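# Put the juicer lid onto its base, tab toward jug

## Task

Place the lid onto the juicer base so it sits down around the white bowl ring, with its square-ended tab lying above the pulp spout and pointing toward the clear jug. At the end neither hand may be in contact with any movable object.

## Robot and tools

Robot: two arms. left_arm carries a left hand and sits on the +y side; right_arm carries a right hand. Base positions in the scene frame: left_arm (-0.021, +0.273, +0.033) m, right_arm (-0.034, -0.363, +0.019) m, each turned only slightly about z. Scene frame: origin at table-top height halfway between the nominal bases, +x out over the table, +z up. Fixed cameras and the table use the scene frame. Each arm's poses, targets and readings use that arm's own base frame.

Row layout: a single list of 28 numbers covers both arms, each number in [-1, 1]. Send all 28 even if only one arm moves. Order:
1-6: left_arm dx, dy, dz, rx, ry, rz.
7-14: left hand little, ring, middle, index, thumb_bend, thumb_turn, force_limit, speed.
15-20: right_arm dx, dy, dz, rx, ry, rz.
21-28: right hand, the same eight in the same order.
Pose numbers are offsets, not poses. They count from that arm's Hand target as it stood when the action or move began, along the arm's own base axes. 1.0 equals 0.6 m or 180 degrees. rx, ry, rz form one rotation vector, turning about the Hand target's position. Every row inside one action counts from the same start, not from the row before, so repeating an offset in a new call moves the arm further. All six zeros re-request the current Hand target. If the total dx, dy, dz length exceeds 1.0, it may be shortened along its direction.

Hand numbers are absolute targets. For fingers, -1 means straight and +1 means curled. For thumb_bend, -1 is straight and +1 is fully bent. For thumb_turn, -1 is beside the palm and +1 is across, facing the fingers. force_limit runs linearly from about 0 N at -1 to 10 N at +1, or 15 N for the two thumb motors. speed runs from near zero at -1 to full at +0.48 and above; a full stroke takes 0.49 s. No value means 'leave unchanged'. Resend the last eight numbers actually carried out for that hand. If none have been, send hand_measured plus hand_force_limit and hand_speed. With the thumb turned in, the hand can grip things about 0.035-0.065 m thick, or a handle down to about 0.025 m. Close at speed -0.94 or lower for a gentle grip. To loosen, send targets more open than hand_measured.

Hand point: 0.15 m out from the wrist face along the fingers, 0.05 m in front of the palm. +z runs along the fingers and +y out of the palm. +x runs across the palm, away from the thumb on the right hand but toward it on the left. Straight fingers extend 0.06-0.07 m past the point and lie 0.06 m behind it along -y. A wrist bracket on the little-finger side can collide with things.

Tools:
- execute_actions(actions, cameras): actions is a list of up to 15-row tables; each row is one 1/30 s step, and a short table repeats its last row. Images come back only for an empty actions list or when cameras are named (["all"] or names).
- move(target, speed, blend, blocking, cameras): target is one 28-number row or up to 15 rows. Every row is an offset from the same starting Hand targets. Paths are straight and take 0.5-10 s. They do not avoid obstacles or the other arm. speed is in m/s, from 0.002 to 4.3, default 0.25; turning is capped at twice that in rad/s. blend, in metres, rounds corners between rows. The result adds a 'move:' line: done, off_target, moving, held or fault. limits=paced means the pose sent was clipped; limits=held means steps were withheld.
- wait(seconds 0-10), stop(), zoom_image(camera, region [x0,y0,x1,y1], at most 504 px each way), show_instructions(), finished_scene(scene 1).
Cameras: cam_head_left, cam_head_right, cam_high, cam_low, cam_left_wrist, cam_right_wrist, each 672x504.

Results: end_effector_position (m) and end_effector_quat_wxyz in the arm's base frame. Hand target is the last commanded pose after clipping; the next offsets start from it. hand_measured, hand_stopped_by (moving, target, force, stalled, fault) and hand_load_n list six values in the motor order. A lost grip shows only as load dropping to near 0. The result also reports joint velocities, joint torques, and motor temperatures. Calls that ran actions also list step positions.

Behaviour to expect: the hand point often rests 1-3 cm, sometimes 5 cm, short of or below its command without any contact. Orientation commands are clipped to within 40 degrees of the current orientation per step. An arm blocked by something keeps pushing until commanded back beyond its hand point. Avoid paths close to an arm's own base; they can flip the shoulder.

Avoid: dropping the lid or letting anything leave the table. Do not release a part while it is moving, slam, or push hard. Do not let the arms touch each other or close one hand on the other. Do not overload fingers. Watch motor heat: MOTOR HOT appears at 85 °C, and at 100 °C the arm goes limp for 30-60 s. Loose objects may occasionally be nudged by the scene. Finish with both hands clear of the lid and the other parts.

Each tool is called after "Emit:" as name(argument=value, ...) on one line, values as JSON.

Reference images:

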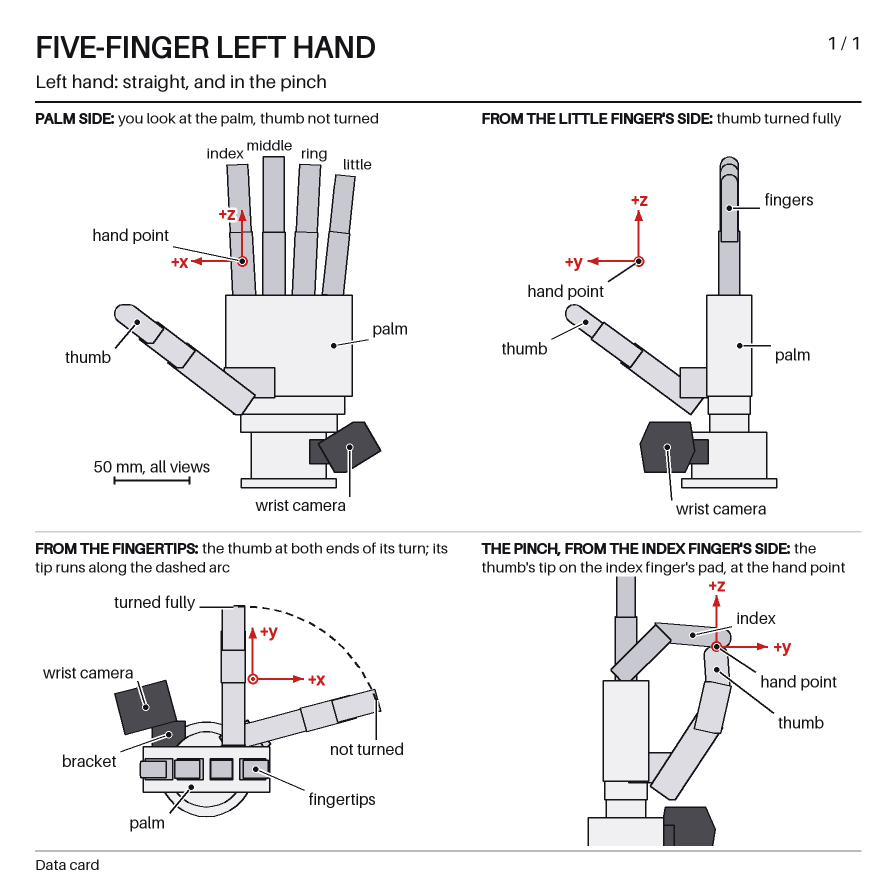

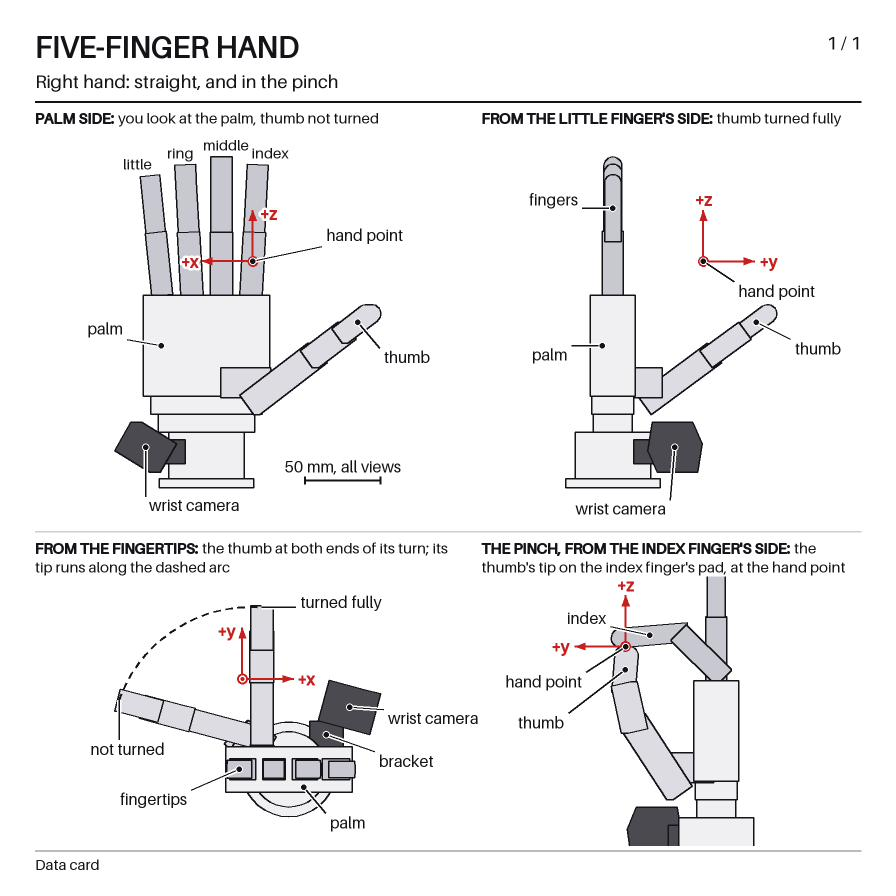

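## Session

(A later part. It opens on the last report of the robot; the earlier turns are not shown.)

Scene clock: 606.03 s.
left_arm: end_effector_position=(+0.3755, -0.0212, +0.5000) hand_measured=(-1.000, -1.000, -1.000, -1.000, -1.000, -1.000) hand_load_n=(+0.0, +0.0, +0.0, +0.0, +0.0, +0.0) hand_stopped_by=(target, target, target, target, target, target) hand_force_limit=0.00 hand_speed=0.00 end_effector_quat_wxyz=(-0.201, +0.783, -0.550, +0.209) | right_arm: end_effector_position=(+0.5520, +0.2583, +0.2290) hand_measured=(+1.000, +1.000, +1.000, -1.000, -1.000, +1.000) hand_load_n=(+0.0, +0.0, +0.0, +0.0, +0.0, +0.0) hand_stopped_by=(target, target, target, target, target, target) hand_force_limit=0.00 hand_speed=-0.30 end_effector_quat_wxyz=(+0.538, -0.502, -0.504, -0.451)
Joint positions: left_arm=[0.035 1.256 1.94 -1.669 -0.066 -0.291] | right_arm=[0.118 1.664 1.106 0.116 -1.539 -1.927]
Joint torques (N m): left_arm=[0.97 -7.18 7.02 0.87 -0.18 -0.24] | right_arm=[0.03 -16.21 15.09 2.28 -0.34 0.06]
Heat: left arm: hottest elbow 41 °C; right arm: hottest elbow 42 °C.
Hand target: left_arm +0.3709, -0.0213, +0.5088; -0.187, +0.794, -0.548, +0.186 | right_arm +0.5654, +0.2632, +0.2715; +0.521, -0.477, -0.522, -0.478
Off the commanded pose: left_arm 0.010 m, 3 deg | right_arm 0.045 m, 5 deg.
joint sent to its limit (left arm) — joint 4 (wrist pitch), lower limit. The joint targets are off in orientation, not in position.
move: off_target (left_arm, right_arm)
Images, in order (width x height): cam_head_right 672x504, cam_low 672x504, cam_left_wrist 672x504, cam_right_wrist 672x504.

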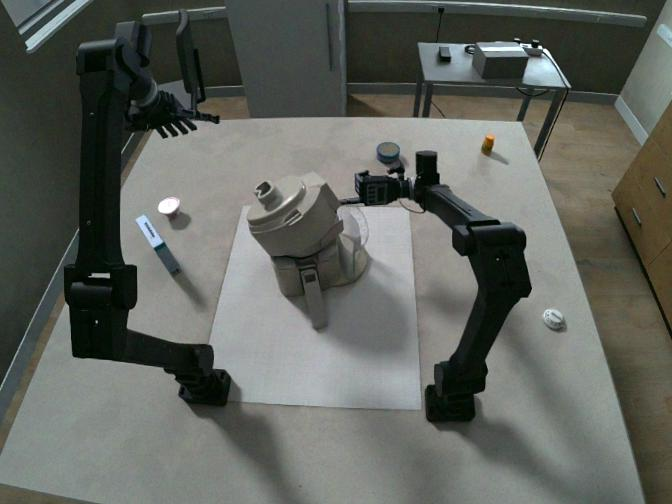

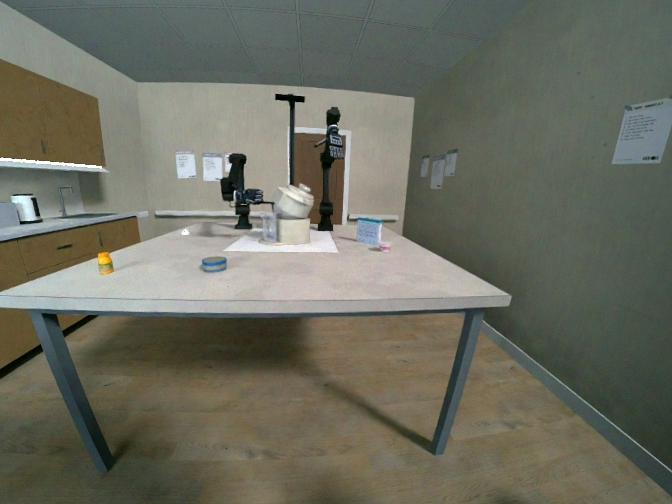

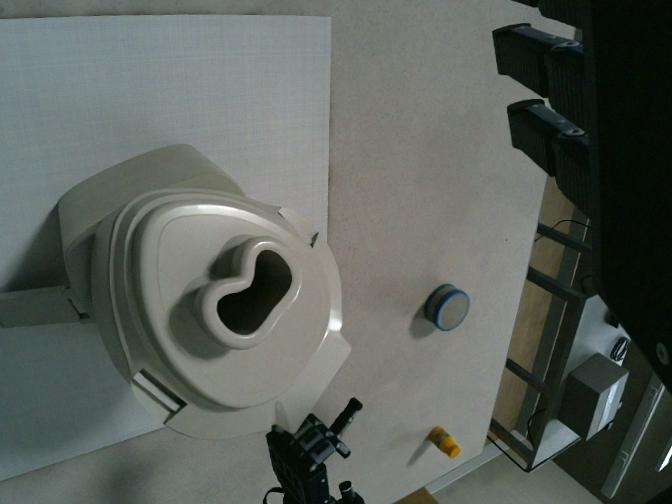

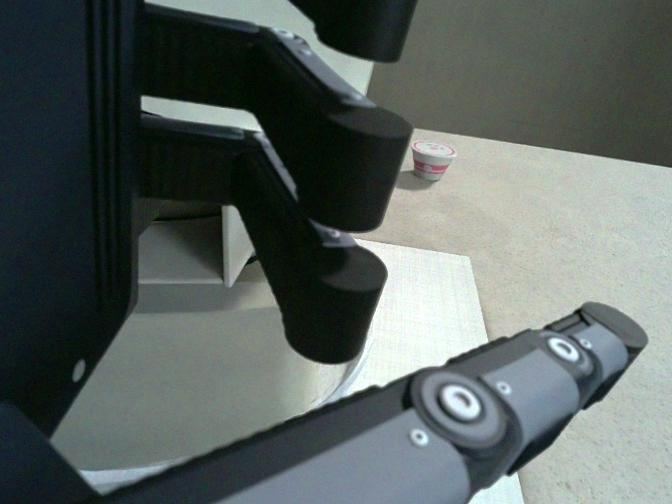

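Emit:
move(target=[0, 0, 0, 0, 0, 0, -1, -1, -1, -1, -1, -1, 0, 0, 0.0, 0.0, 0.03, 0, 0, 0, 1, 1, 1, -1, -1, 1, 0, -0.3], speed=0.06, cameras=["cam_low", "cam_left_wrist", "cam_head_right"])

Emit:
zoom_image(camera="cam_head_right", region=[285, 180, 385, 255])

Emit:
zoom_image(camera="cam_low", region=[252, 178, 322, 248])

Scene clock: 607.53 s.
left_arm: end_effector_position=(+0.3755, -0.0212, +0.5000) hand_measured=(-1.000, -1.000, -1.000, -1.000, -1.000, -1.000) hand_load_n=(+0.0, +0.0, +0.0, +0.0, +0.0, +0.0) hand_stopped_by=(target, target, target, target, target, target) hand_force_limit=0.00 hand_speed=0.00 end_effector_quat_wxyz=(-0.201, +0.783, -0.550, +0.209) | right_arm: end_effector_position=(+0.5564, +0.2587, +0.2571) hand_measured=(+1.000, +1.000, +1.000, -1.000, -1.000, +1.000) hand_load_n=(+0.0, +0.5, +0.0, +0.0, +0.0, +0.0) hand_stopped_by=(target, target, target, target, target, target) hand_force_limit=0.00 hand_speed=-0.30 end_effector_quat_wxyz=(+0.533, -0.496, -0.509, -0.459)
Joint positions: left_arm=[0.035 1.256 1.94 -1.669 -0.066 -0.291] | right_arm=[0.118 1.637 1.138 0.122 -1.538 -1.886]
Joint torques (N m): left_arm=[1.03 -7.3 7.04 0.87 -0.18 -0.24] | right_arm=[-0.26 -15.38 14.42 2.09 -0.3 0.08]
Heat: left arm: hottest elbow 41 °C; right arm: hottest elbow 43 °C.
Hand target: left_arm +0.3709, -0.0213, +0.5088; -0.187, +0.794, -0.548, +0.186 | right_arm +0.5654, +0.2632, +0.2894; +0.521, -0.477, -0.522, -0.478
Off the commanded pose: left_arm 0.010 m, 3 deg | right_arm 0.034 m, 4 deg.
joint sent to its limit (left arm) — joint 4 (wrist pitch), lower limit. The joint targets are off in orientation, not in position.
move: off_target (left_arm, right_arm)
Images, in order (width x height): cam_head_right 672x504, cam_low 672x504, cam_left_wrist 672x504.

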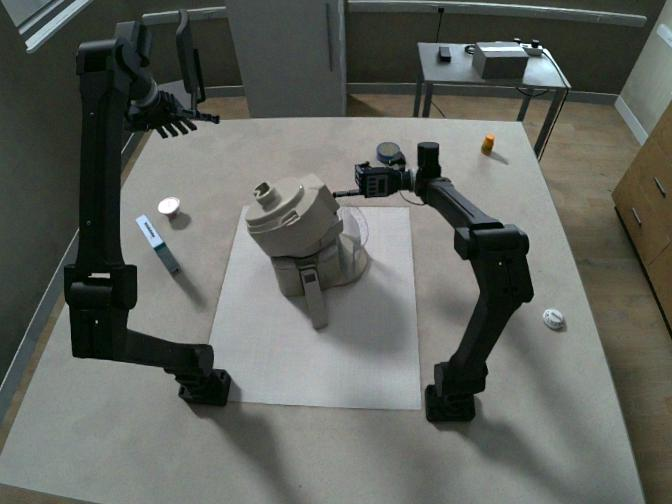

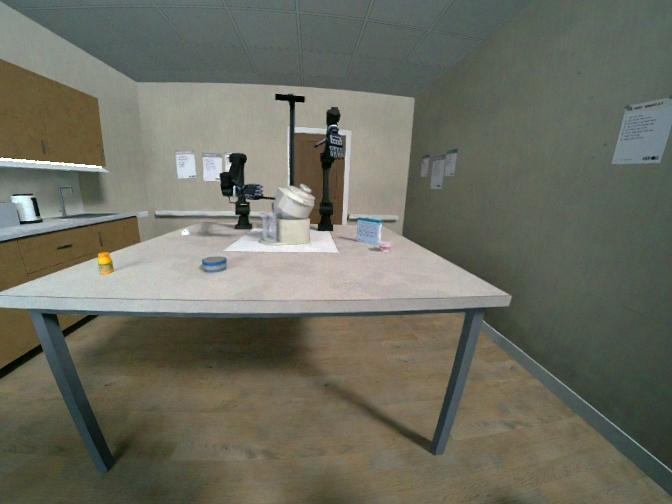

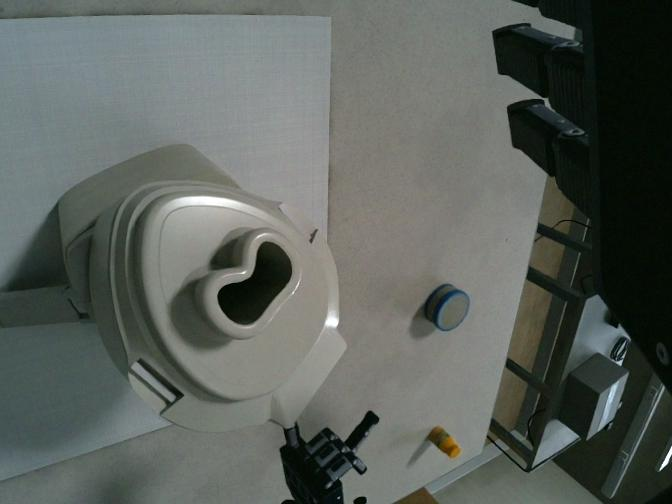

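Scaled by 5.040 from the camera's 672x504 image, which has a finer 960x720 frame.

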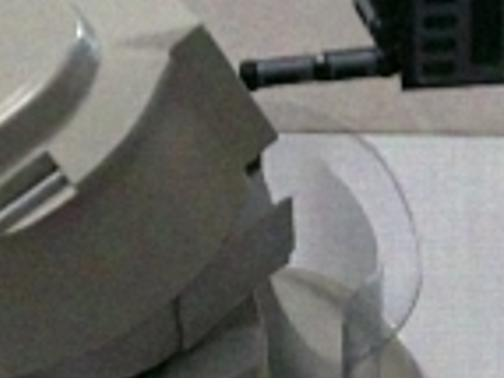

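Scaled by 7.200 from the camera's 672x504 image, which has a finer 960x720 frame.

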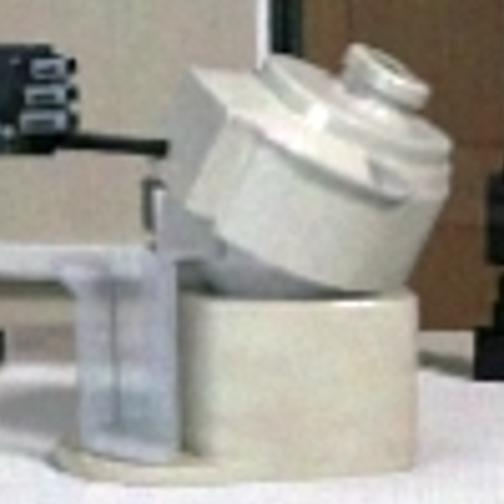

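Emit:
move(target=[[0, 0, 0, 0, 0, 0, -1, -1, -1, -1, -1, -1, 0, 0, 0.0, -0.2, 0.03, 0, 0, 0, 1, 1, 1, -1, -1, 1, 0, 0],[0, 0, 0, 0, 0, 0, -1, -1, -1, -1, -1, -1, 0, 0, -0.2353, -0.167, 0.0, 0.0892, 0.4972, -0.1302, -1, -1, -1, -1, -1, -1, 0, 0]], speed=0.3, cameras=["cam_left_wrist", "cam_right_wrist"])

Scene clock: 616.40 s.
left_arm: end_effector_position=(+0.3755, -0.0212, +0.5000) hand_measured=(-1.000, -1.000, -1.000, -1.000, -1.000, -1.000) hand_load_n=(+0.0, +0.0, +0.0, +0.0, +0.0, +0.0) hand_stopped_by=(target, target, target, target, target, target) hand_force_limit=0.00 hand_speed=0.00 end_effector_quat_wxyz=(-0.201, +0.783, -0.550, +0.209) | right_arm: end_effector_position=(+0.4266, +0.1617, +0.2843) hand_measured=(-1.000, -1.000, -1.000, -1.000, -1.000, -1.000) hand_load_n=(+0.0, +0.0, +0.0, +0.0, +0.0, -0.5) hand_stopped_by=(target, target, target, target, target, target) hand_force_limit=0.00 hand_speed=0.00 end_effector_quat_wxyz=(+0.690, -0.691, +0.155, -0.152)
Joint positions: left_arm=[0.035 1.256 1.94 -1.669 -0.066 -0.291] | right_arm=[-0.072 1.217 0.774 0.437 -1.205 -0.002]
Joint torques (N m): left_arm=[1.08 -7.36 7.04 0.85 -0.18 -0.24] | right_arm=[-0.26 -8.64 10.44 2.15 0.08 0.11]
Heat: left arm: hottest elbow 41 °C; right arm: hottest elbow 43 °C.
Hand target: left_arm +0.3709, -0.0213, +0.5088; -0.187, +0.794, -0.548, +0.186 | right_arm +0.4242, +0.1629, +0.2893; +0.692, -0.689, +0.154, -0.154
Off the commanded pose: left_arm 0.010 m, 3 deg | right_arm 0.006 m, 0 deg.
joint sent to its limit (left arm) — joint 4 (wrist pitch), lower limit. The joint targets are off in orientation, not in position.
move: off_target (left_arm)
Images, in order (width x height): cam_left_wrist 672x504, cam_right_wrist 672x504.

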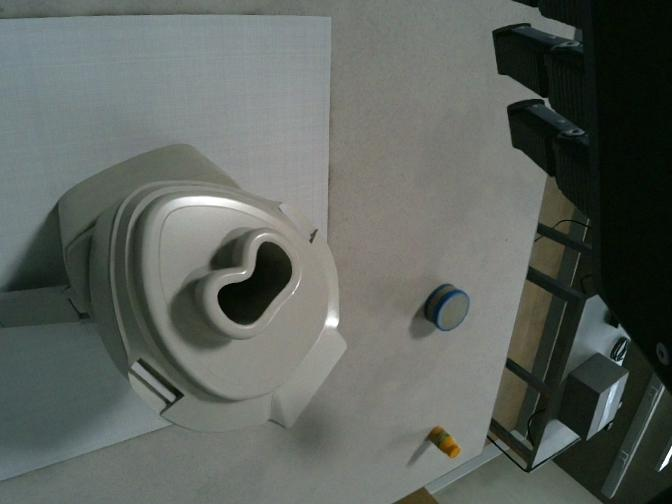

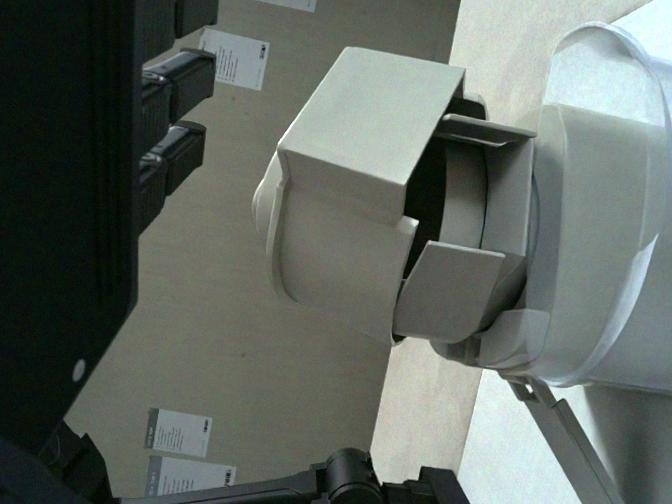

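Emit:
move(target=[0.065, -0.2062, -0.105, -0.170, -0.237, -0.366, -1, -0.45, -0.45, -0.45, -1, 1, 0, 0, 0, 0, 0, 0, 0, 0, -1, -1, -1, -1, -1, -1, 0, 0], speed=0.3, cameras=["cam_left_wrist"])

Scene clock: 619.90 s.
left_arm: end_effector_position=(+0.4088, -0.1411, +0.4459) hand_measured=(-1.000, -0.450, -0.450, -0.450, -1.000, +1.000) hand_load_n=(+0.0, +0.0, +0.0, +0.0, +0.0, +0.0) hand_stopped_by=(target, target, target, target, target, target) hand_force_limit=0.00 hand_speed=0.00 end_effector_quat_wxyz=(+0.029, -0.297, +0.710, -0.637) | right_arm: end_effector_position=(+0.4266, +0.1617, +0.2843) hand_measured=(-1.000, -1.000, -1.000, -1.000, -1.000, -1.000) hand_load_n=(+0.0, +0.0, +0.0, -0.5, +0.0, +0.0) hand_stopped_by=(target, target, target, target, target, target) hand_force_limit=0.00 hand_speed=0.00 end_effector_quat_wxyz=(+0.690, -0.691, +0.155, -0.151)
Joint positions: left_arm=[0.12 1.172 1.328 -0.695 1.201 0.157] | right_arm=[-0.072 1.217 0.774 0.437 -1.205 -0.001]
Joint torques (N m): left_arm=[-0.21 -7.41 7.39 2.02 0.55 0.04] | right_arm=[-0.62 -9.05 10.54 2.03 0.11 0.1]
Heat: left arm: hottest elbow 41 °C; right arm: hottest elbow 43 °C.
Hand target: left_arm +0.4099, -0.1451, +0.4456; +0.034, -0.284, +0.714, -0.639 | right_arm +0.4242, +0.1629, +0.2893; +0.692, -0.689, +0.154, -0.154
Off the commanded pose: left_arm 0.004 m, 2 deg | right_arm 0.006 m, 0 deg.
move: done
Images, in order (width x height): cam_left_wrist 672x504.

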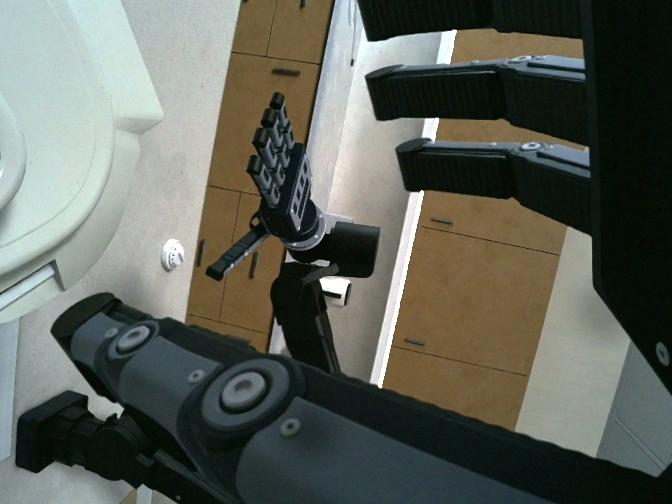

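Emit:
move(target=[[0.0135, 0.0635, -0.076, 0, 0, 0, -1, -0.45, -0.45, -0.45, -1, 1, 0, 0, 0, 0, 0, 0, 0, 0, -1, -1, -1, -1, -1, -1, 0, 0],[0.006, 0.017, -0.163, 0, 0, 0, -1, -0.45, -0.45, -0.45, -1, 1, 0, 0, 0, 0, 0, 0, 0, 0, -1, -1, -1, -1, -1, -1, 0, 0]], speed=0.15, blend=[0.02, 0], cameras=["cam_left_wrist"])

Scene clock: 622.00 s.
left_arm: end_effector_position=(+0.4146, -0.1323, +0.3422) hand_measured=(-1.000, -0.450, -0.450, -0.450, -1.000, +1.000) hand_load_n=(+0.0, +0.0, +0.0, +0.0, +0.0, +0.0) hand_stopped_by=(target, target, target, target, target, target) hand_force_limit=0.00 hand_speed=0.00 end_effector_quat_wxyz=(+0.029, -0.289, +0.714, -0.637) | right_arm: end_effector_position=(+0.4266, +0.1617, +0.2843) hand_measured=(-1.000, -1.000, -1.000, -1.000, -1.000, -1.000) hand_load_n=(+0.0, -0.5, +0.0, +0.0, +0.0, -0.5) hand_stopped_by=(target, target, target, target, target, target) hand_force_limit=0.00 hand_speed=0.00 end_effector_quat_wxyz=(+0.690, -0.691, +0.155, -0.151)
Joint positions: left_arm=[0.14 1.194 1.084 -0.478 1.226 0.223] | right_arm=[-0.072 1.217 0.774 0.437 -1.205 -0.001]
Joint torques (N m): left_arm=[0.32 -8.47 7.43 1.95 0.44 -0.24] | right_arm=[-0.32 -9.17 10.55 2.07 0.11 0.07]
Heat: left arm: hottest elbow 41 °C; right arm: hottest elbow 43 °C.
Hand target: left_arm +0.4135, -0.1348, +0.3479; +0.034, -0.284, +0.714, -0.639 | right_arm +0.4242, +0.1629, +0.2893; +0.692, -0.689, +0.154, -0.154
Off the commanded pose: left_arm 0.006 m, 1 deg | right_arm 0.006 m, 0 deg.
move: done
Images, in order (width x height): cam_left_wrist 672x504.

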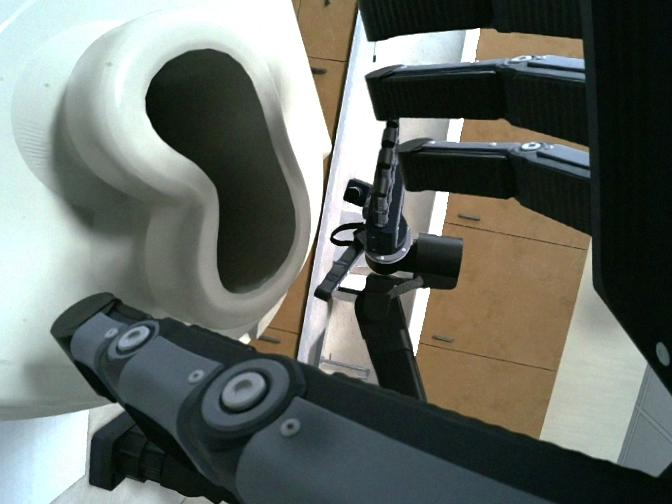

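Emit:
move(target=[0.002, -0.0217, -0.048, 0, 0, 0, -1, -0.45, -0.35, -0.35, -1, 1, 0, 0, 0, 0, 0, 0, 0, 0, -1, -1, -1, -1, -1, -1, 0, 0], speed=0.08, cameras=["cam_left_wrist"])

Scene clock: 623.30 s.
left_arm: end_effector_position=(+0.4154, -0.1437, +0.3168) hand_measured=(-1.000, -0.450, -0.350, -0.350, -1.000, +1.000) hand_load_n=(+0.0, +0.0, -0.5, +0.0, +0.0, +0.0) hand_stopped_by=(target, target, target, target, target, target) hand_force_limit=0.00 hand_speed=0.00 end_effector_quat_wxyz=(+0.034, -0.288, +0.714, -0.637) | right_arm: end_effector_position=(+0.4266, +0.1617, +0.2843) hand_measured=(-1.000, -1.000, -1.000, -1.000, -1.000, -1.000) hand_load_n=(+0.0, +0.0, -0.5, +0.0, +0.0, -0.5) hand_stopped_by=(target, target, target, target, target, target) hand_force_limit=0.00 hand_speed=0.00 end_effector_quat_wxyz=(+0.690, -0.691, +0.155, -0.151)
Joint positions: left_arm=[0.11 1.194 1.008 -0.347 1.197 0.173] | right_arm=[-0.072 1.217 0.774 0.437 -1.205 -0.001]
Joint torques (N m): left_arm=[-0.21 -7.94 7.28 1.99 0.38 -0.23] | right_arm=[-0.15 -8.88 10.45 2.14 0.09 0.11]
Heat: left arm: hottest elbow 41 °C; right arm: hottest elbow 43 °C.
Hand target: left_arm +0.4147, -0.1479, +0.3190; +0.034, -0.284, +0.714, -0.639 | right_arm +0.4242, +0.1629, +0.2893; +0.692, -0.689, +0.154, -0.154
Off the commanded pose: left_arm 0.005 m, 0 deg | right_arm 0.006 m, 0 deg.
move: done
Images, in order (width x height): cam_left_wrist 672x504.

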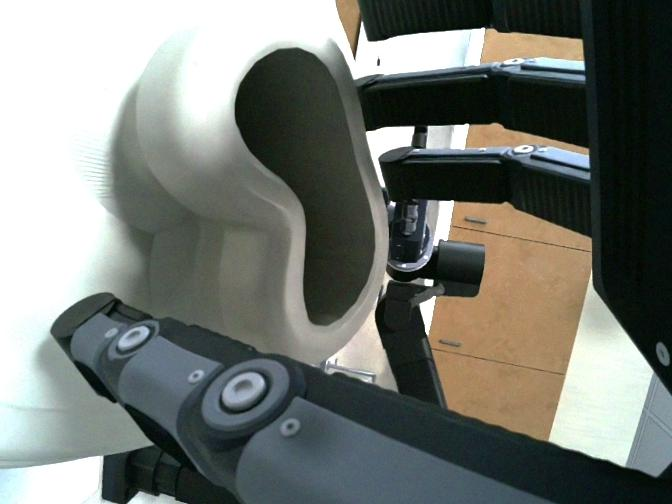

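Emit:
move(target=[0, 0, 0, 0, 0, 0, -1, -0.45, -0.35, -0.35, -0.3, 1, -0.85, -0.8, 0, 0, 0, 0, 0, 0, -1, -1, -1, -1, -1, -1, 0, 0], speed=0.05)

Emit:
move(target=[0, 0, 0, 0, 0, 0, -1, -0.45, 0.15, 0.15, -0.3, 1, -0.5, -0.85, 0, 0, 0, 0, 0, 0, -1, -1, -1, -1, -1, -1, 0, 0], speed=0.05, cameras=["cam_left_wrist"])

Scene clock: 625.50 s.
left_arm: end_effector_position=(+0.4158, -0.1435, +0.3165) hand_measured=(-1.000, -0.450, -0.350, -0.350, -0.496, +1.000) hand_load_n=(+0.0, +0.0, +0.0, +0.0, +1.0, -0.5) hand_stopped_by=(target, target, target, target, force, target) hand_force_limit=-0.85 hand_speed=-0.80 end_effector_quat_wxyz=(+0.034, -0.289, +0.714, -0.637) | right_arm: end_effector_position=(+0.4266, +0.1617, +0.2843) hand_measured=(-1.000, -1.000, -1.000, -1.000, -1.000, -1.000) hand_load_n=(+0.0, +0.0, -0.5, +0.0, +0.0, -0.5) hand_stopped_by=(target, target, target, target, target, target) hand_force_limit=0.00 hand_speed=0.00 end_effector_quat_wxyz=(+0.690, -0.691, +0.155, -0.151)
Joint positions: left_arm=[0.11 1.194 1.008 -0.347 1.195 0.172] | right_arm=[-0.072 1.217 0.774 0.437 -1.205 -0.001]
Joint torques (N m): left_arm=[0.26 -7.94 7.28 1.99 0.52 -0.24] | right_arm=[-0.5 -9.17 10.47 2.11 0.1 0.11]
Heat: left arm: hottest elbow 41 °C; right arm: hottest elbow 43 °C.
Hand target: left_arm +0.4147, -0.1479, +0.3190; +0.034, -0.284, +0.714, -0.639 | right_arm +0.4242, +0.1629, +0.2893; +0.692, -0.689, +0.154, -0.154
Off the commanded pose: left_arm 0.005 m, 1 deg | right_arm 0.006 m, 0 deg.
move: done

Scene clock: 626.07 s.
left_arm: end_effector_position=(+0.4159, -0.1435, +0.3168) hand_measured=(-1.000, -0.450, -0.254, -0.228, -0.498, +1.000) hand_load_n=(+0.0, +0.0, +0.5, +5.0, +4.5, -1.0) hand_stopped_by=(target, target, force, force, force, target) hand_force_limit=-0.50 hand_speed=-0.85 end_effector_quat_wxyz=(+0.034, -0.289, +0.714, -0.637) | right_arm: end_effector_position=(+0.4266, +0.1617, +0.2843) hand_measured=(-1.000, -1.000, -1.000, -1.000, -1.000, -1.000) hand_load_n=(+0.0, +0.0, +0.0, +0.0, +0.0, -0.5) hand_stopped_by=(target, target, target, target, target, target) hand_force_limit=0.00 hand_speed=0.00 end_effector_quat_wxyz=(+0.690, -0.691, +0.155, -0.151)
Joint positions: left_arm=[0.11 1.194 1.008 -0.345 1.195 0.17] | right_arm=[-0.072 1.217 0.774 0.437 -1.205 -0.001]
Joint torques (N m): left_arm=[0.32 -8.18 7.25 1.95 0.48 -0.23] | right_arm=[-0.15 -8.94 10.41 2.15 0.13 0.1]
Heat: left arm: hottest elbow 41 °C; right arm: hottest elbow 43 °C.
Hand target: left_arm +0.4147, -0.1479, +0.3190; +0.034, -0.284, +0.714, -0.639 | right_arm +0.4242, +0.1629, +0.2893; +0.692, -0.689, +0.154, -0.154
Off the commanded pose: left_arm 0.005 m, 1 deg | right_arm 0.006 m, 0 deg.
move: done
Images, in order (width x height): cam_left_wrist 672x504.

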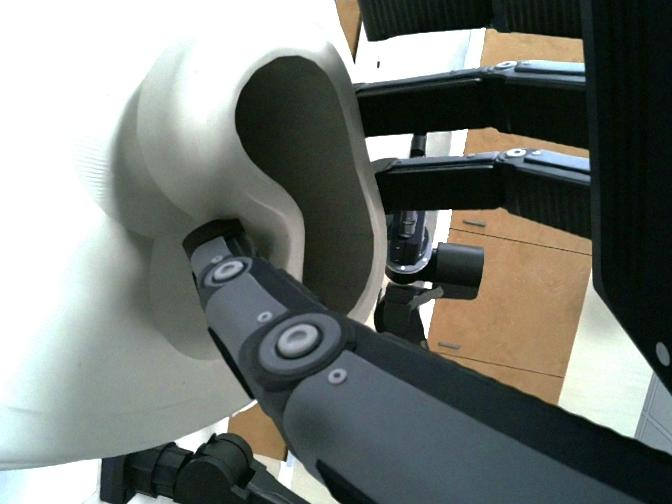

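Emit:
move(target=[0, 0, 0, 0, 0, 0, -1, -0.45, 0.3, 0.15, -0.3, 1, 0.2, -0.85, 0, 0, 0, 0, 0, 0, -1, -1, -1, -1, -1, -1, 0, 0], speed=0.05)

Emit:
move(target=[0, 0, 0, 0, 0, 0, -1, -0.45, 0.3, 0.25, -0.25, 1, 0.6, -0.88, 0, 0, 0, 0, 0, 0, -1, -1, -1, -1, -1, -1, 0, 0], speed=0.05, cameras=["cam_left_wrist"])

Scene clock: 626.70 s.
left_arm: end_effector_position=(+0.4160, -0.1436, +0.3171) hand_measured=(-1.000, -0.450, -0.232, -0.228, -0.498, +1.000) hand_load_n=(+0.0, +0.0, +8.0, +1.0, +7.5, +0.0) hand_stopped_by=(target, target, force, force, force, target) hand_force_limit=0.20 hand_speed=-0.85 end_effector_quat_wxyz=(+0.035, -0.288, +0.714, -0.637) | right_arm: end_effector_position=(+0.4266, +0.1617, +0.2843) hand_measured=(-1.000, -1.000, -1.000, -1.000, -1.000, -1.000) hand_load_n=(+0.0, +0.0, +0.0, +0.0, +0.0, +0.0) hand_stopped_by=(target, target, target, target, target, target) hand_force_limit=0.00 hand_speed=0.00 end_effector_quat_wxyz=(+0.690, -0.691, +0.155, -0.151)
Joint positions: left_arm=[0.11 1.194 1.008 -0.343 1.196 0.17] | right_arm=[-0.072 1.217 0.774 0.437 -1.205 -0.001]
Joint torques (N m): left_arm=[0.09 -7.94 7.24 1.89 0.45 -0.22] | right_arm=[-0.26 -9.05 10.56 2.22 0.09 0.11]
Heat: left arm: hottest elbow 41 °C; right arm: hottest elbow 43 °C.
Hand target: left_arm +0.4147, -0.1479, +0.3190; +0.034, -0.284, +0.714, -0.639 | right_arm +0.4242, +0.1629, +0.2893; +0.692, -0.689, +0.154, -0.154
Off the commanded pose: left_arm 0.005 m, 0 deg | right_arm 0.006 m, 0 deg.
move: done

Scene clock: 627.20 s.
left_arm: end_effector_position=(+0.4158, -0.1437, +0.3172) hand_measured=(-1.000, -0.450, -0.232, -0.198, -0.490, +1.000) hand_load_n=(-0.5, +0.0, +3.5, +10.0, +13.0, -1.5) hand_stopped_by=(target, target, force, force, force, target) hand_force_limit=0.60 hand_speed=-0.88 end_effector_quat_wxyz=(+0.034, -0.288, +0.714, -0.638) | right_arm: end_effector_position=(+0.4266, +0.1617, +0.2843) hand_measured=(-1.000, -1.000, -1.000, -1.000, -1.000, -1.000) hand_load_n=(+0.0, +0.0, -0.5, +0.0, +0.0, -0.5) hand_stopped_by=(target, target, target, target, target, target) hand_force_limit=0.00 hand_speed=0.00 end_effector_quat_wxyz=(+0.690, -0.691, +0.155, -0.151)
Joint positions: left_arm=[0.11 1.194 1.008 -0.343 1.197 0.168] | right_arm=[-0.072 1.217 0.774 0.437 -1.205 -0.001]
Joint torques (N m): left_arm=[0.03 -7.94 7.24 1.85 0.42 -0.2] | right_arm=[-0.38 -9.11 10.51 2.17 0.12 0.13]
Heat: left arm: hottest elbow 41 °C; right arm: hottest elbow 43 °C.
Hand target: left_arm +0.4147, -0.1479, +0.3190; +0.034, -0.284, +0.714, -0.639 | right_arm +0.4242, +0.1629, +0.2893; +0.692, -0.689, +0.154, -0.154
Off the commanded pose: left_arm 0.005 m, 1 deg | right_arm 0.006 m, 0 deg.
move: done
Images, in order (width x height): cam_left_wrist 672x504.

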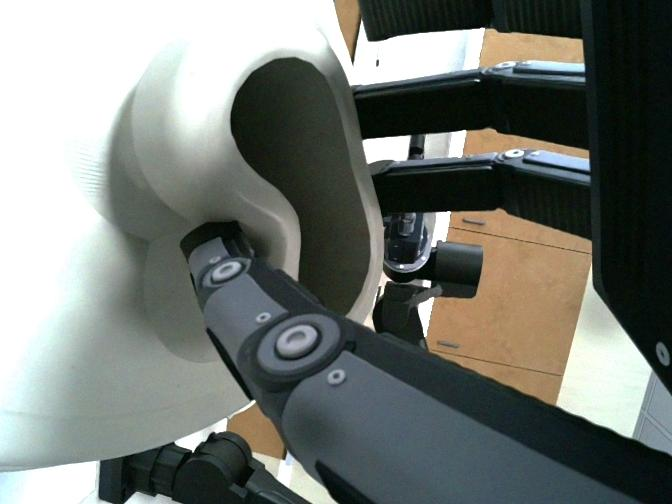

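Emit:
move(target=[0, 0, 0, 0, 0, 0, -1, -0.45, 0.45, 0.25, -0.25, 1, 0.5, -0.9, 0, 0, 0, 0, 0, 0, -1, -1, -1, -1, -1, -1, 0, 0], speed=0.05)

Scene clock: 627.80 s.
left_arm: end_effector_position=(+0.4158, -0.1437, +0.3174) hand_measured=(-1.000, -0.450, -0.216, -0.198, -0.490, +1.000) hand_load_n=(+0.0, +0.0, +10.5, +7.0, +15.0, -0.5) hand_stopped_by=(target, target, force, force, force, target) hand_force_limit=0.50 hand_speed=-0.90 end_effector_quat_wxyz=(+0.034, -0.288, +0.714, -0.638) | right_arm: end_effector_position=(+0.4266, +0.1617, +0.2843) hand_measured=(-1.000, -1.000, -1.000, -1.000, -1.000, -1.000) hand_load_n=(+0.0, +0.0, +0.0, +0.0, +0.0, -0.5) hand_stopped_by=(target, target, target, target, target, target) hand_force_limit=0.00 hand_speed=0.00 end_effector_quat_wxyz=(+0.690, -0.691, +0.155, -0.151)
Joint positions: left_arm=[0.11 1.194 1.008 -0.342 1.197 0.168] | right_arm=[-0.072 1.217 0.774 0.437 -1.205 -0.001]
Joint torques (N m): left_arm=[-0.03 -7.94 7.2 1.83 0.36 -0.21] | right_arm=[-0.26 -9.05 10.4 2.07 0.11 0.11]
Heat: left arm: hottest elbow 41 °C; right arm: hottest elbow 43 °C.
Hand target: left_arm +0.4147, -0.1479, +0.3190; +0.034, -0.284, +0.714, -0.639 | right_arm +0.4242, +0.1629, +0.2893; +0.692, -0.689, +0.154, -0.154
Off the commanded pose: left_arm 0.005 m, 0 deg | right_arm 0.006 m, 0 deg.
move: done

Emit:
move(target=[0.004, 0.028, 0.003, -0.0274, 0.0047, 0, -1, -0.45, 0.45, 0.25, -0.25, 1, 0.5, -0.9, 0, 0, 0, 0, 0, 0, -1, -1, -1, -1, -1, -1, 0, 0], speed=0.05, cameras=["cam_left_wrist", "cam_right_wrist", "cam_low"])

Emit:
zoom_image(camera="cam_low", region=[252, 178, 322, 248])

Scene clock: 629.77 s.
left_arm: end_effector_position=(+0.4124, -0.1366, +0.3185) hand_measured=(-1.000, -0.450, -0.216, -0.198, -0.490, +1.000) hand_load_n=(+0.0, +0.0, +11.5, +4.0, +13.5, +3.5) hand_stopped_by=(target, target, force, force, force, target) hand_force_limit=0.50 hand_speed=-0.90 end_effector_quat_wxyz=(+0.009, -0.290, +0.689, -0.664) | right_arm: end_effector_position=(+0.4266, +0.1617, +0.2843) hand_measured=(-1.000, -1.000, -1.000, -1.000, -1.000, -1.000) hand_load_n=(+0.0, +0.0, +0.0, +0.0, +0.0, +0.0) hand_stopped_by=(target, target, target, target, target, target) hand_force_limit=0.00 hand_speed=0.00 end_effector_quat_wxyz=(+0.690, -0.691, +0.155, -0.151)
Joint positions: left_arm=[0.146 1.206 0.96 -0.175 1.281 0.021] | right_arm=[-0.072 1.217 0.774 0.437 -1.205 -0.001]
Joint torques (N m): left_arm=[2.02 -7.59 7.64 2.28 0.54 -0.22] | right_arm=[-0.62 -8.82 10.5 2.19 0.1 0.1]
Heat: left arm: hottest elbow 40 °C; right arm: hottest elbow 43 °C.
Hand target: left_arm +0.4171, -0.1310, +0.3208; +0.016, -0.290, +0.686, -0.667 | right_arm +0.4242, +0.1629, +0.2893; +0.692, -0.689, +0.154, -0.154
Off the commanded pose: left_arm 0.008 m, 1 deg | right_arm 0.006 m, 0 deg.
move: done
Images, in order (width x height): cam_low 672x504, cam_left_wrist 672x504, cam_right_wrist 672x504.

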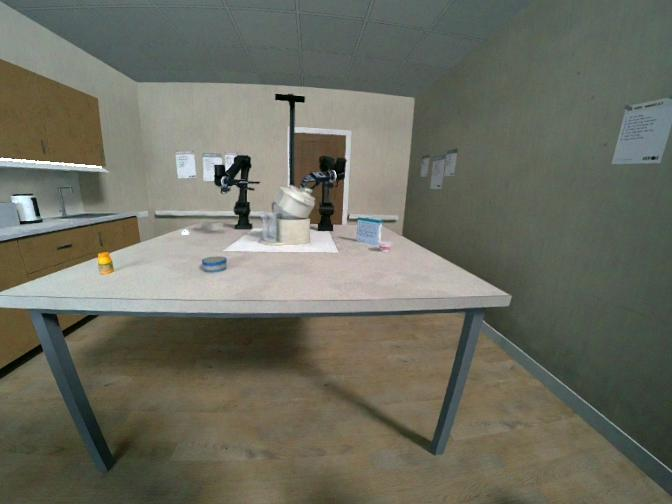

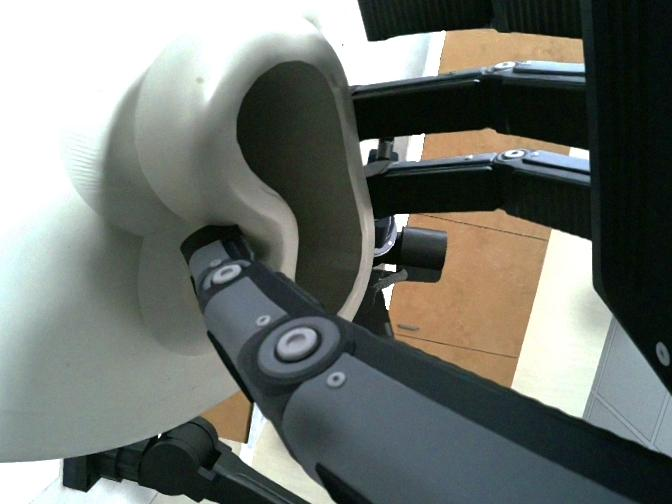

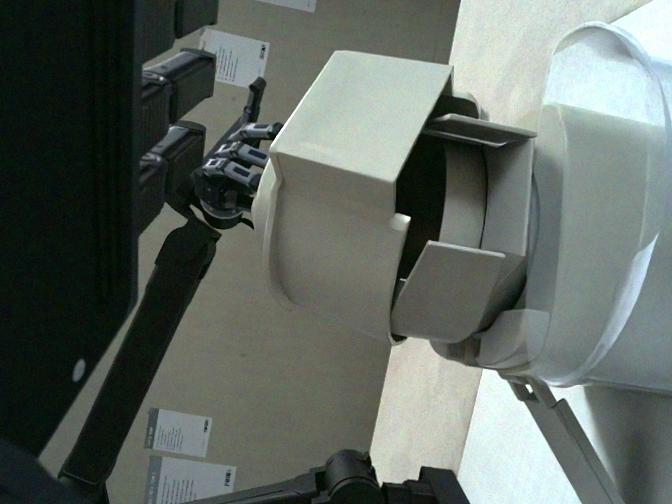

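Scaled by 7.200 from the camera's 672x504 image, which has a finer 960x720 frame.

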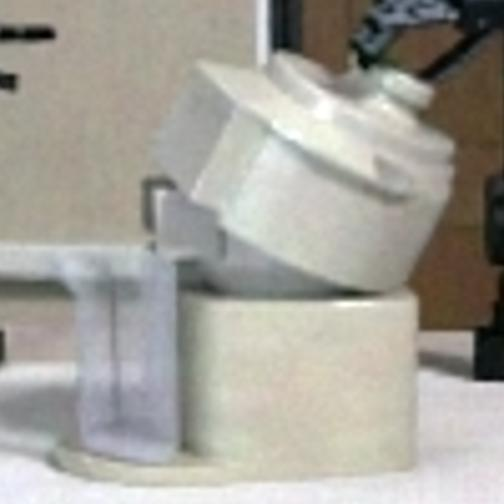

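Emit:
move(target=[0.01, 0.026, 0.005, -0.0274, 0.0047, 0, -1, -0.45, 0.45, 0.25, -0.25, 1, 0.5, -0.9, 0, 0, 0, 0, 0, 0, -1, -1, -1, -1, -1, -1, 0, 0], speed=0.05, cameras=["cam_left_wrist", "cam_right_wrist", "cam_low"])

Emit:
zoom_image(camera="cam_low", region=[252, 178, 322, 248])

Scene clock: 631.73 s.
left_arm: end_effector_position=(+0.4205, -0.1196, +0.3271) hand_measured=(-1.000, -0.450, -0.216, -0.198, -0.486, +1.000) hand_load_n=(+0.0, +0.0, +0.0, +0.0, +0.0, +0.0) hand_stopped_by=(target, target, force, force, force, target) hand_force_limit=0.50 hand_speed=-0.90 end_effector_quat_wxyz=(+0.000, -0.289, +0.660, -0.693) | right_arm: end_effector_position=(+0.4266, +0.1617, +0.2843) hand_measured=(-1.000, -1.000, -1.000, -1.000, -1.000, -1.000) hand_load_n=(+0.0, +0.0, +0.0, +0.0, +0.5, +0.0) hand_stopped_by=(target, target, target, target, target, target) hand_force_limit=0.00 hand_speed=0.00 end_effector_quat_wxyz=(+0.690, -0.691, +0.155, -0.151)
Joint positions: left_arm=[0.197 1.241 0.923 0.134 1.352 -0.233] | right_arm=[-0.072 1.217 0.774 0.437 -1.205 -0.001]
Joint torques (N m): left_arm=[1.96 -7.36 6.91 2.02 0.25 -0.25] | right_arm=[-0.5 -9 10.48 2.18 0.1 0.11]
Heat: left arm: hottest elbow 40 °C; right arm: hottest elbow 43 °C.
Hand target: left_arm +0.4231, -0.1154, +0.3239; -0.001, -0.296, +0.656, -0.694 | right_arm +0.4242, +0.1629, +0.2893; +0.692, -0.689, +0.154, -0.154
Off the commanded pose: left_arm 0.006 m, 1 deg | right_arm 0.006 m, 0 deg.
move: done
Images, in order (width x height): cam_low 672x504, cam_left_wrist 672x504, cam_right_wrist 672x504.

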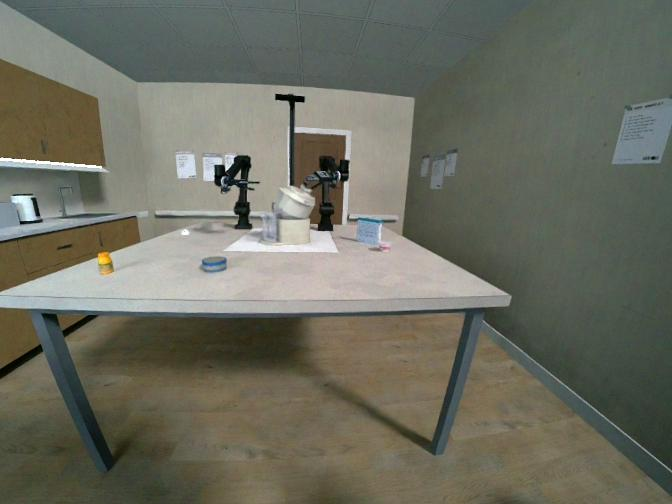

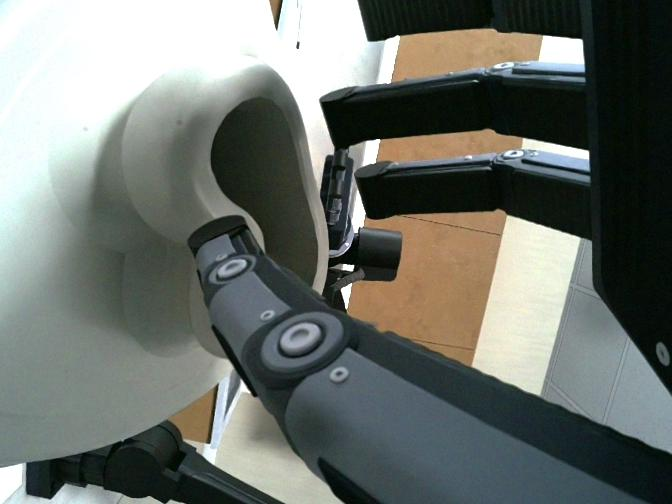

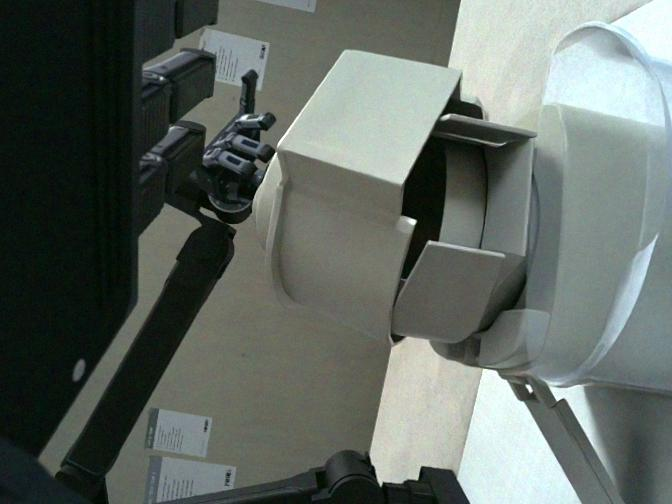

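Scaled by 7.200 from the camera's 672x504 image, which has a finer 960x720 frame.

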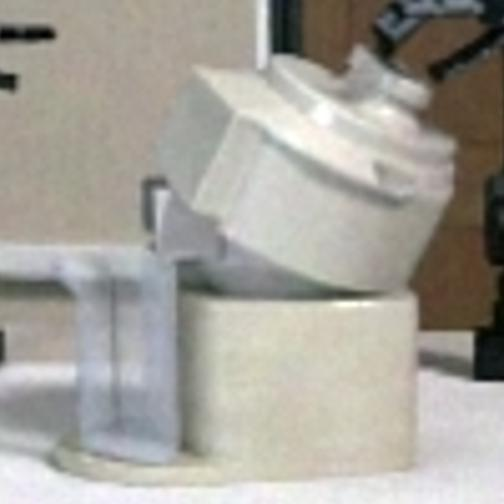

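Emit:
move(target=[[0, 0, 0.01, 0, 0, 0, -1, -0.45, -0.5, -0.5, -1, 1, 0, 0, 0, 0, 0, 0, 0, 0, -1, -1, -1, -1, -1, -1, 0, 0],[-0.011, -0.04, 0.03, 0.0548, -0.0094, 0, -1, -0.45, -0.5, -0.5, -1, 1, 0, 0, 0, 0, 0, 0, 0, 0, -1, -1, -1, -1, -1, -1, 0, 0]], speed=0.08, cameras=["cam_left_wrist"])

Scene clock: 635.77 s.
left_arm: end_effector_position=(+0.4098, -0.1365, +0.3167) hand_measured=(-1.000, -0.450, -0.500, -0.500, -1.000, +1.000) hand_load_n=(+0.0, +0.0, +0.0, +0.0, +0.0, +0.0) hand_stopped_by=(target, target, target, target, target, target) hand_force_limit=0.00 hand_speed=0.00 end_effector_quat_wxyz=(+0.012, -0.309, +0.708, -0.635) | right_arm: end_effector_position=(+0.4266, +0.1617, +0.2843) hand_measured=(-1.000, -1.000, -1.000, -1.000, -1.000, -1.000) hand_load_n=(+0.0, +0.0, +0.0, +0.0, +0.0, +0.0) hand_stopped_by=(target, target, target, target, target, target) hand_force_limit=0.00 hand_speed=0.00 end_effector_quat_wxyz=(+0.690, -0.691, +0.155, -0.151)
Joint positions: left_arm=[0.133 1.197 1.014 -0.409 1.216 0.17] | right_arm=[-0.072 1.217 0.774 0.437 -1.205 -0.001]
Joint torques (N m): left_arm=[0.09 -8.47 10.86 0.92 0.42 0.06] | right_arm=[-0.67 -8.7 10.43 2.13 0.11 0.09]
Heat: left arm: hottest elbow 40 °C; right arm: hottest elbow 43 °C.
Hand target: left_arm +0.4165, -0.1394, +0.3419; +0.034, -0.284, +0.714, -0.639 | right_arm +0.4242, +0.1629, +0.2893; +0.692, -0.689, +0.154, -0.154
Off the commanded pose: left_arm 0.026 m, 4 deg | right_arm 0.006 m, 0 deg.
move: off_target (left_arm)
Images, in order (width x height): cam_left_wrist 672x504.

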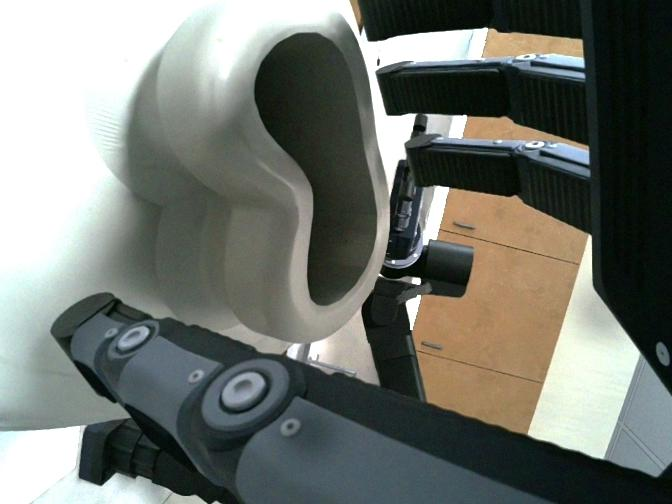

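Emit:
move(target=[0.002, -0.0180, -0.0450, 0, 0, 0, -1, -0.45, -0.5, -0.5, -1, 1, 0, 0, 0, 0, 0, 0, 0, 0, -1, -1, -1, -1, -1, -1, 0, 0], speed=0.04, cameras=["cam_left_wrist", "cam_low"])

Scene clock: 638.17 s.
left_arm: end_effector_position=(+0.4174, -0.1457, +0.3153) hand_measured=(-1.000, -0.450, -0.500, -0.500, -1.000, +1.000) hand_load_n=(+0.0, +0.0, -0.5, -0.5, +0.0, +0.0) hand_stopped_by=(target, target, target, target, target, target) hand_force_limit=0.00 hand_speed=0.00 end_effector_quat_wxyz=(+0.037, -0.286, +0.714, -0.638) | right_arm: end_effector_position=(+0.4266, +0.1617, +0.2843) hand_measured=(-1.000, -1.000, -1.000, -1.000, -1.000, -1.000) hand_load_n=(+0.0, +0.0, +0.0, +0.0, +0.0, -0.5) hand_stopped_by=(target, target, target, target, target, target) hand_force_limit=0.00 hand_speed=0.00 end_effector_quat_wxyz=(+0.690, -0.691, +0.155, -0.151)
Joint positions: left_arm=[0.105 1.197 1.003 -0.324 1.191 0.164] | right_arm=[-0.072 1.217 0.774 0.437 -1.205 -0.001]
Joint torques (N m): left_arm=[-0.26 -7.59 7.23 1.99 0.37 -0.24] | right_arm=[-0.44 -9.52 10.44 2.18 0.1 0.1]
Heat: left arm: hottest elbow 41 °C; right arm: hottest elbow 42 °C.
Hand target: left_arm +0.4177, -0.1502, +0.3148; +0.034, -0.284, +0.714, -0.639 | right_arm +0.4242, +0.1629, +0.2893; +0.692, -0.689, +0.154, -0.154
Off the commanded pose: left_arm 0.005 m, 0 deg | right_arm 0.006 m, 0 deg.
move: done
Images, in order (width x height): cam_low 672x504, cam_left_wrist 672x504.

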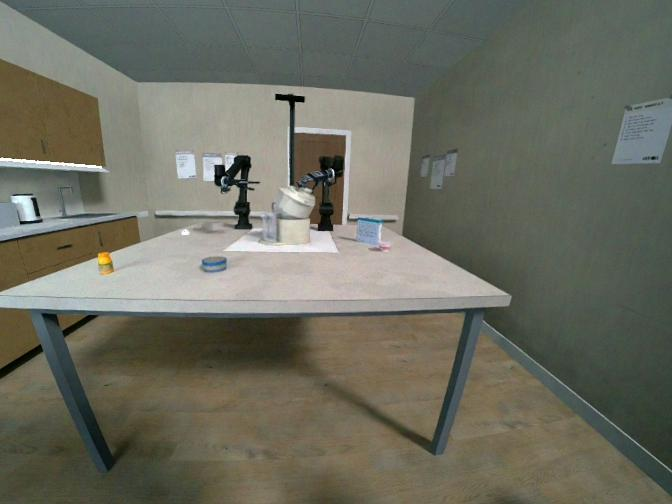

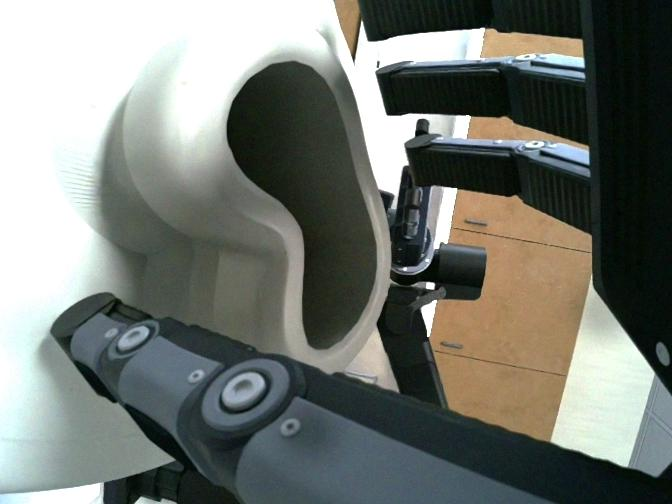

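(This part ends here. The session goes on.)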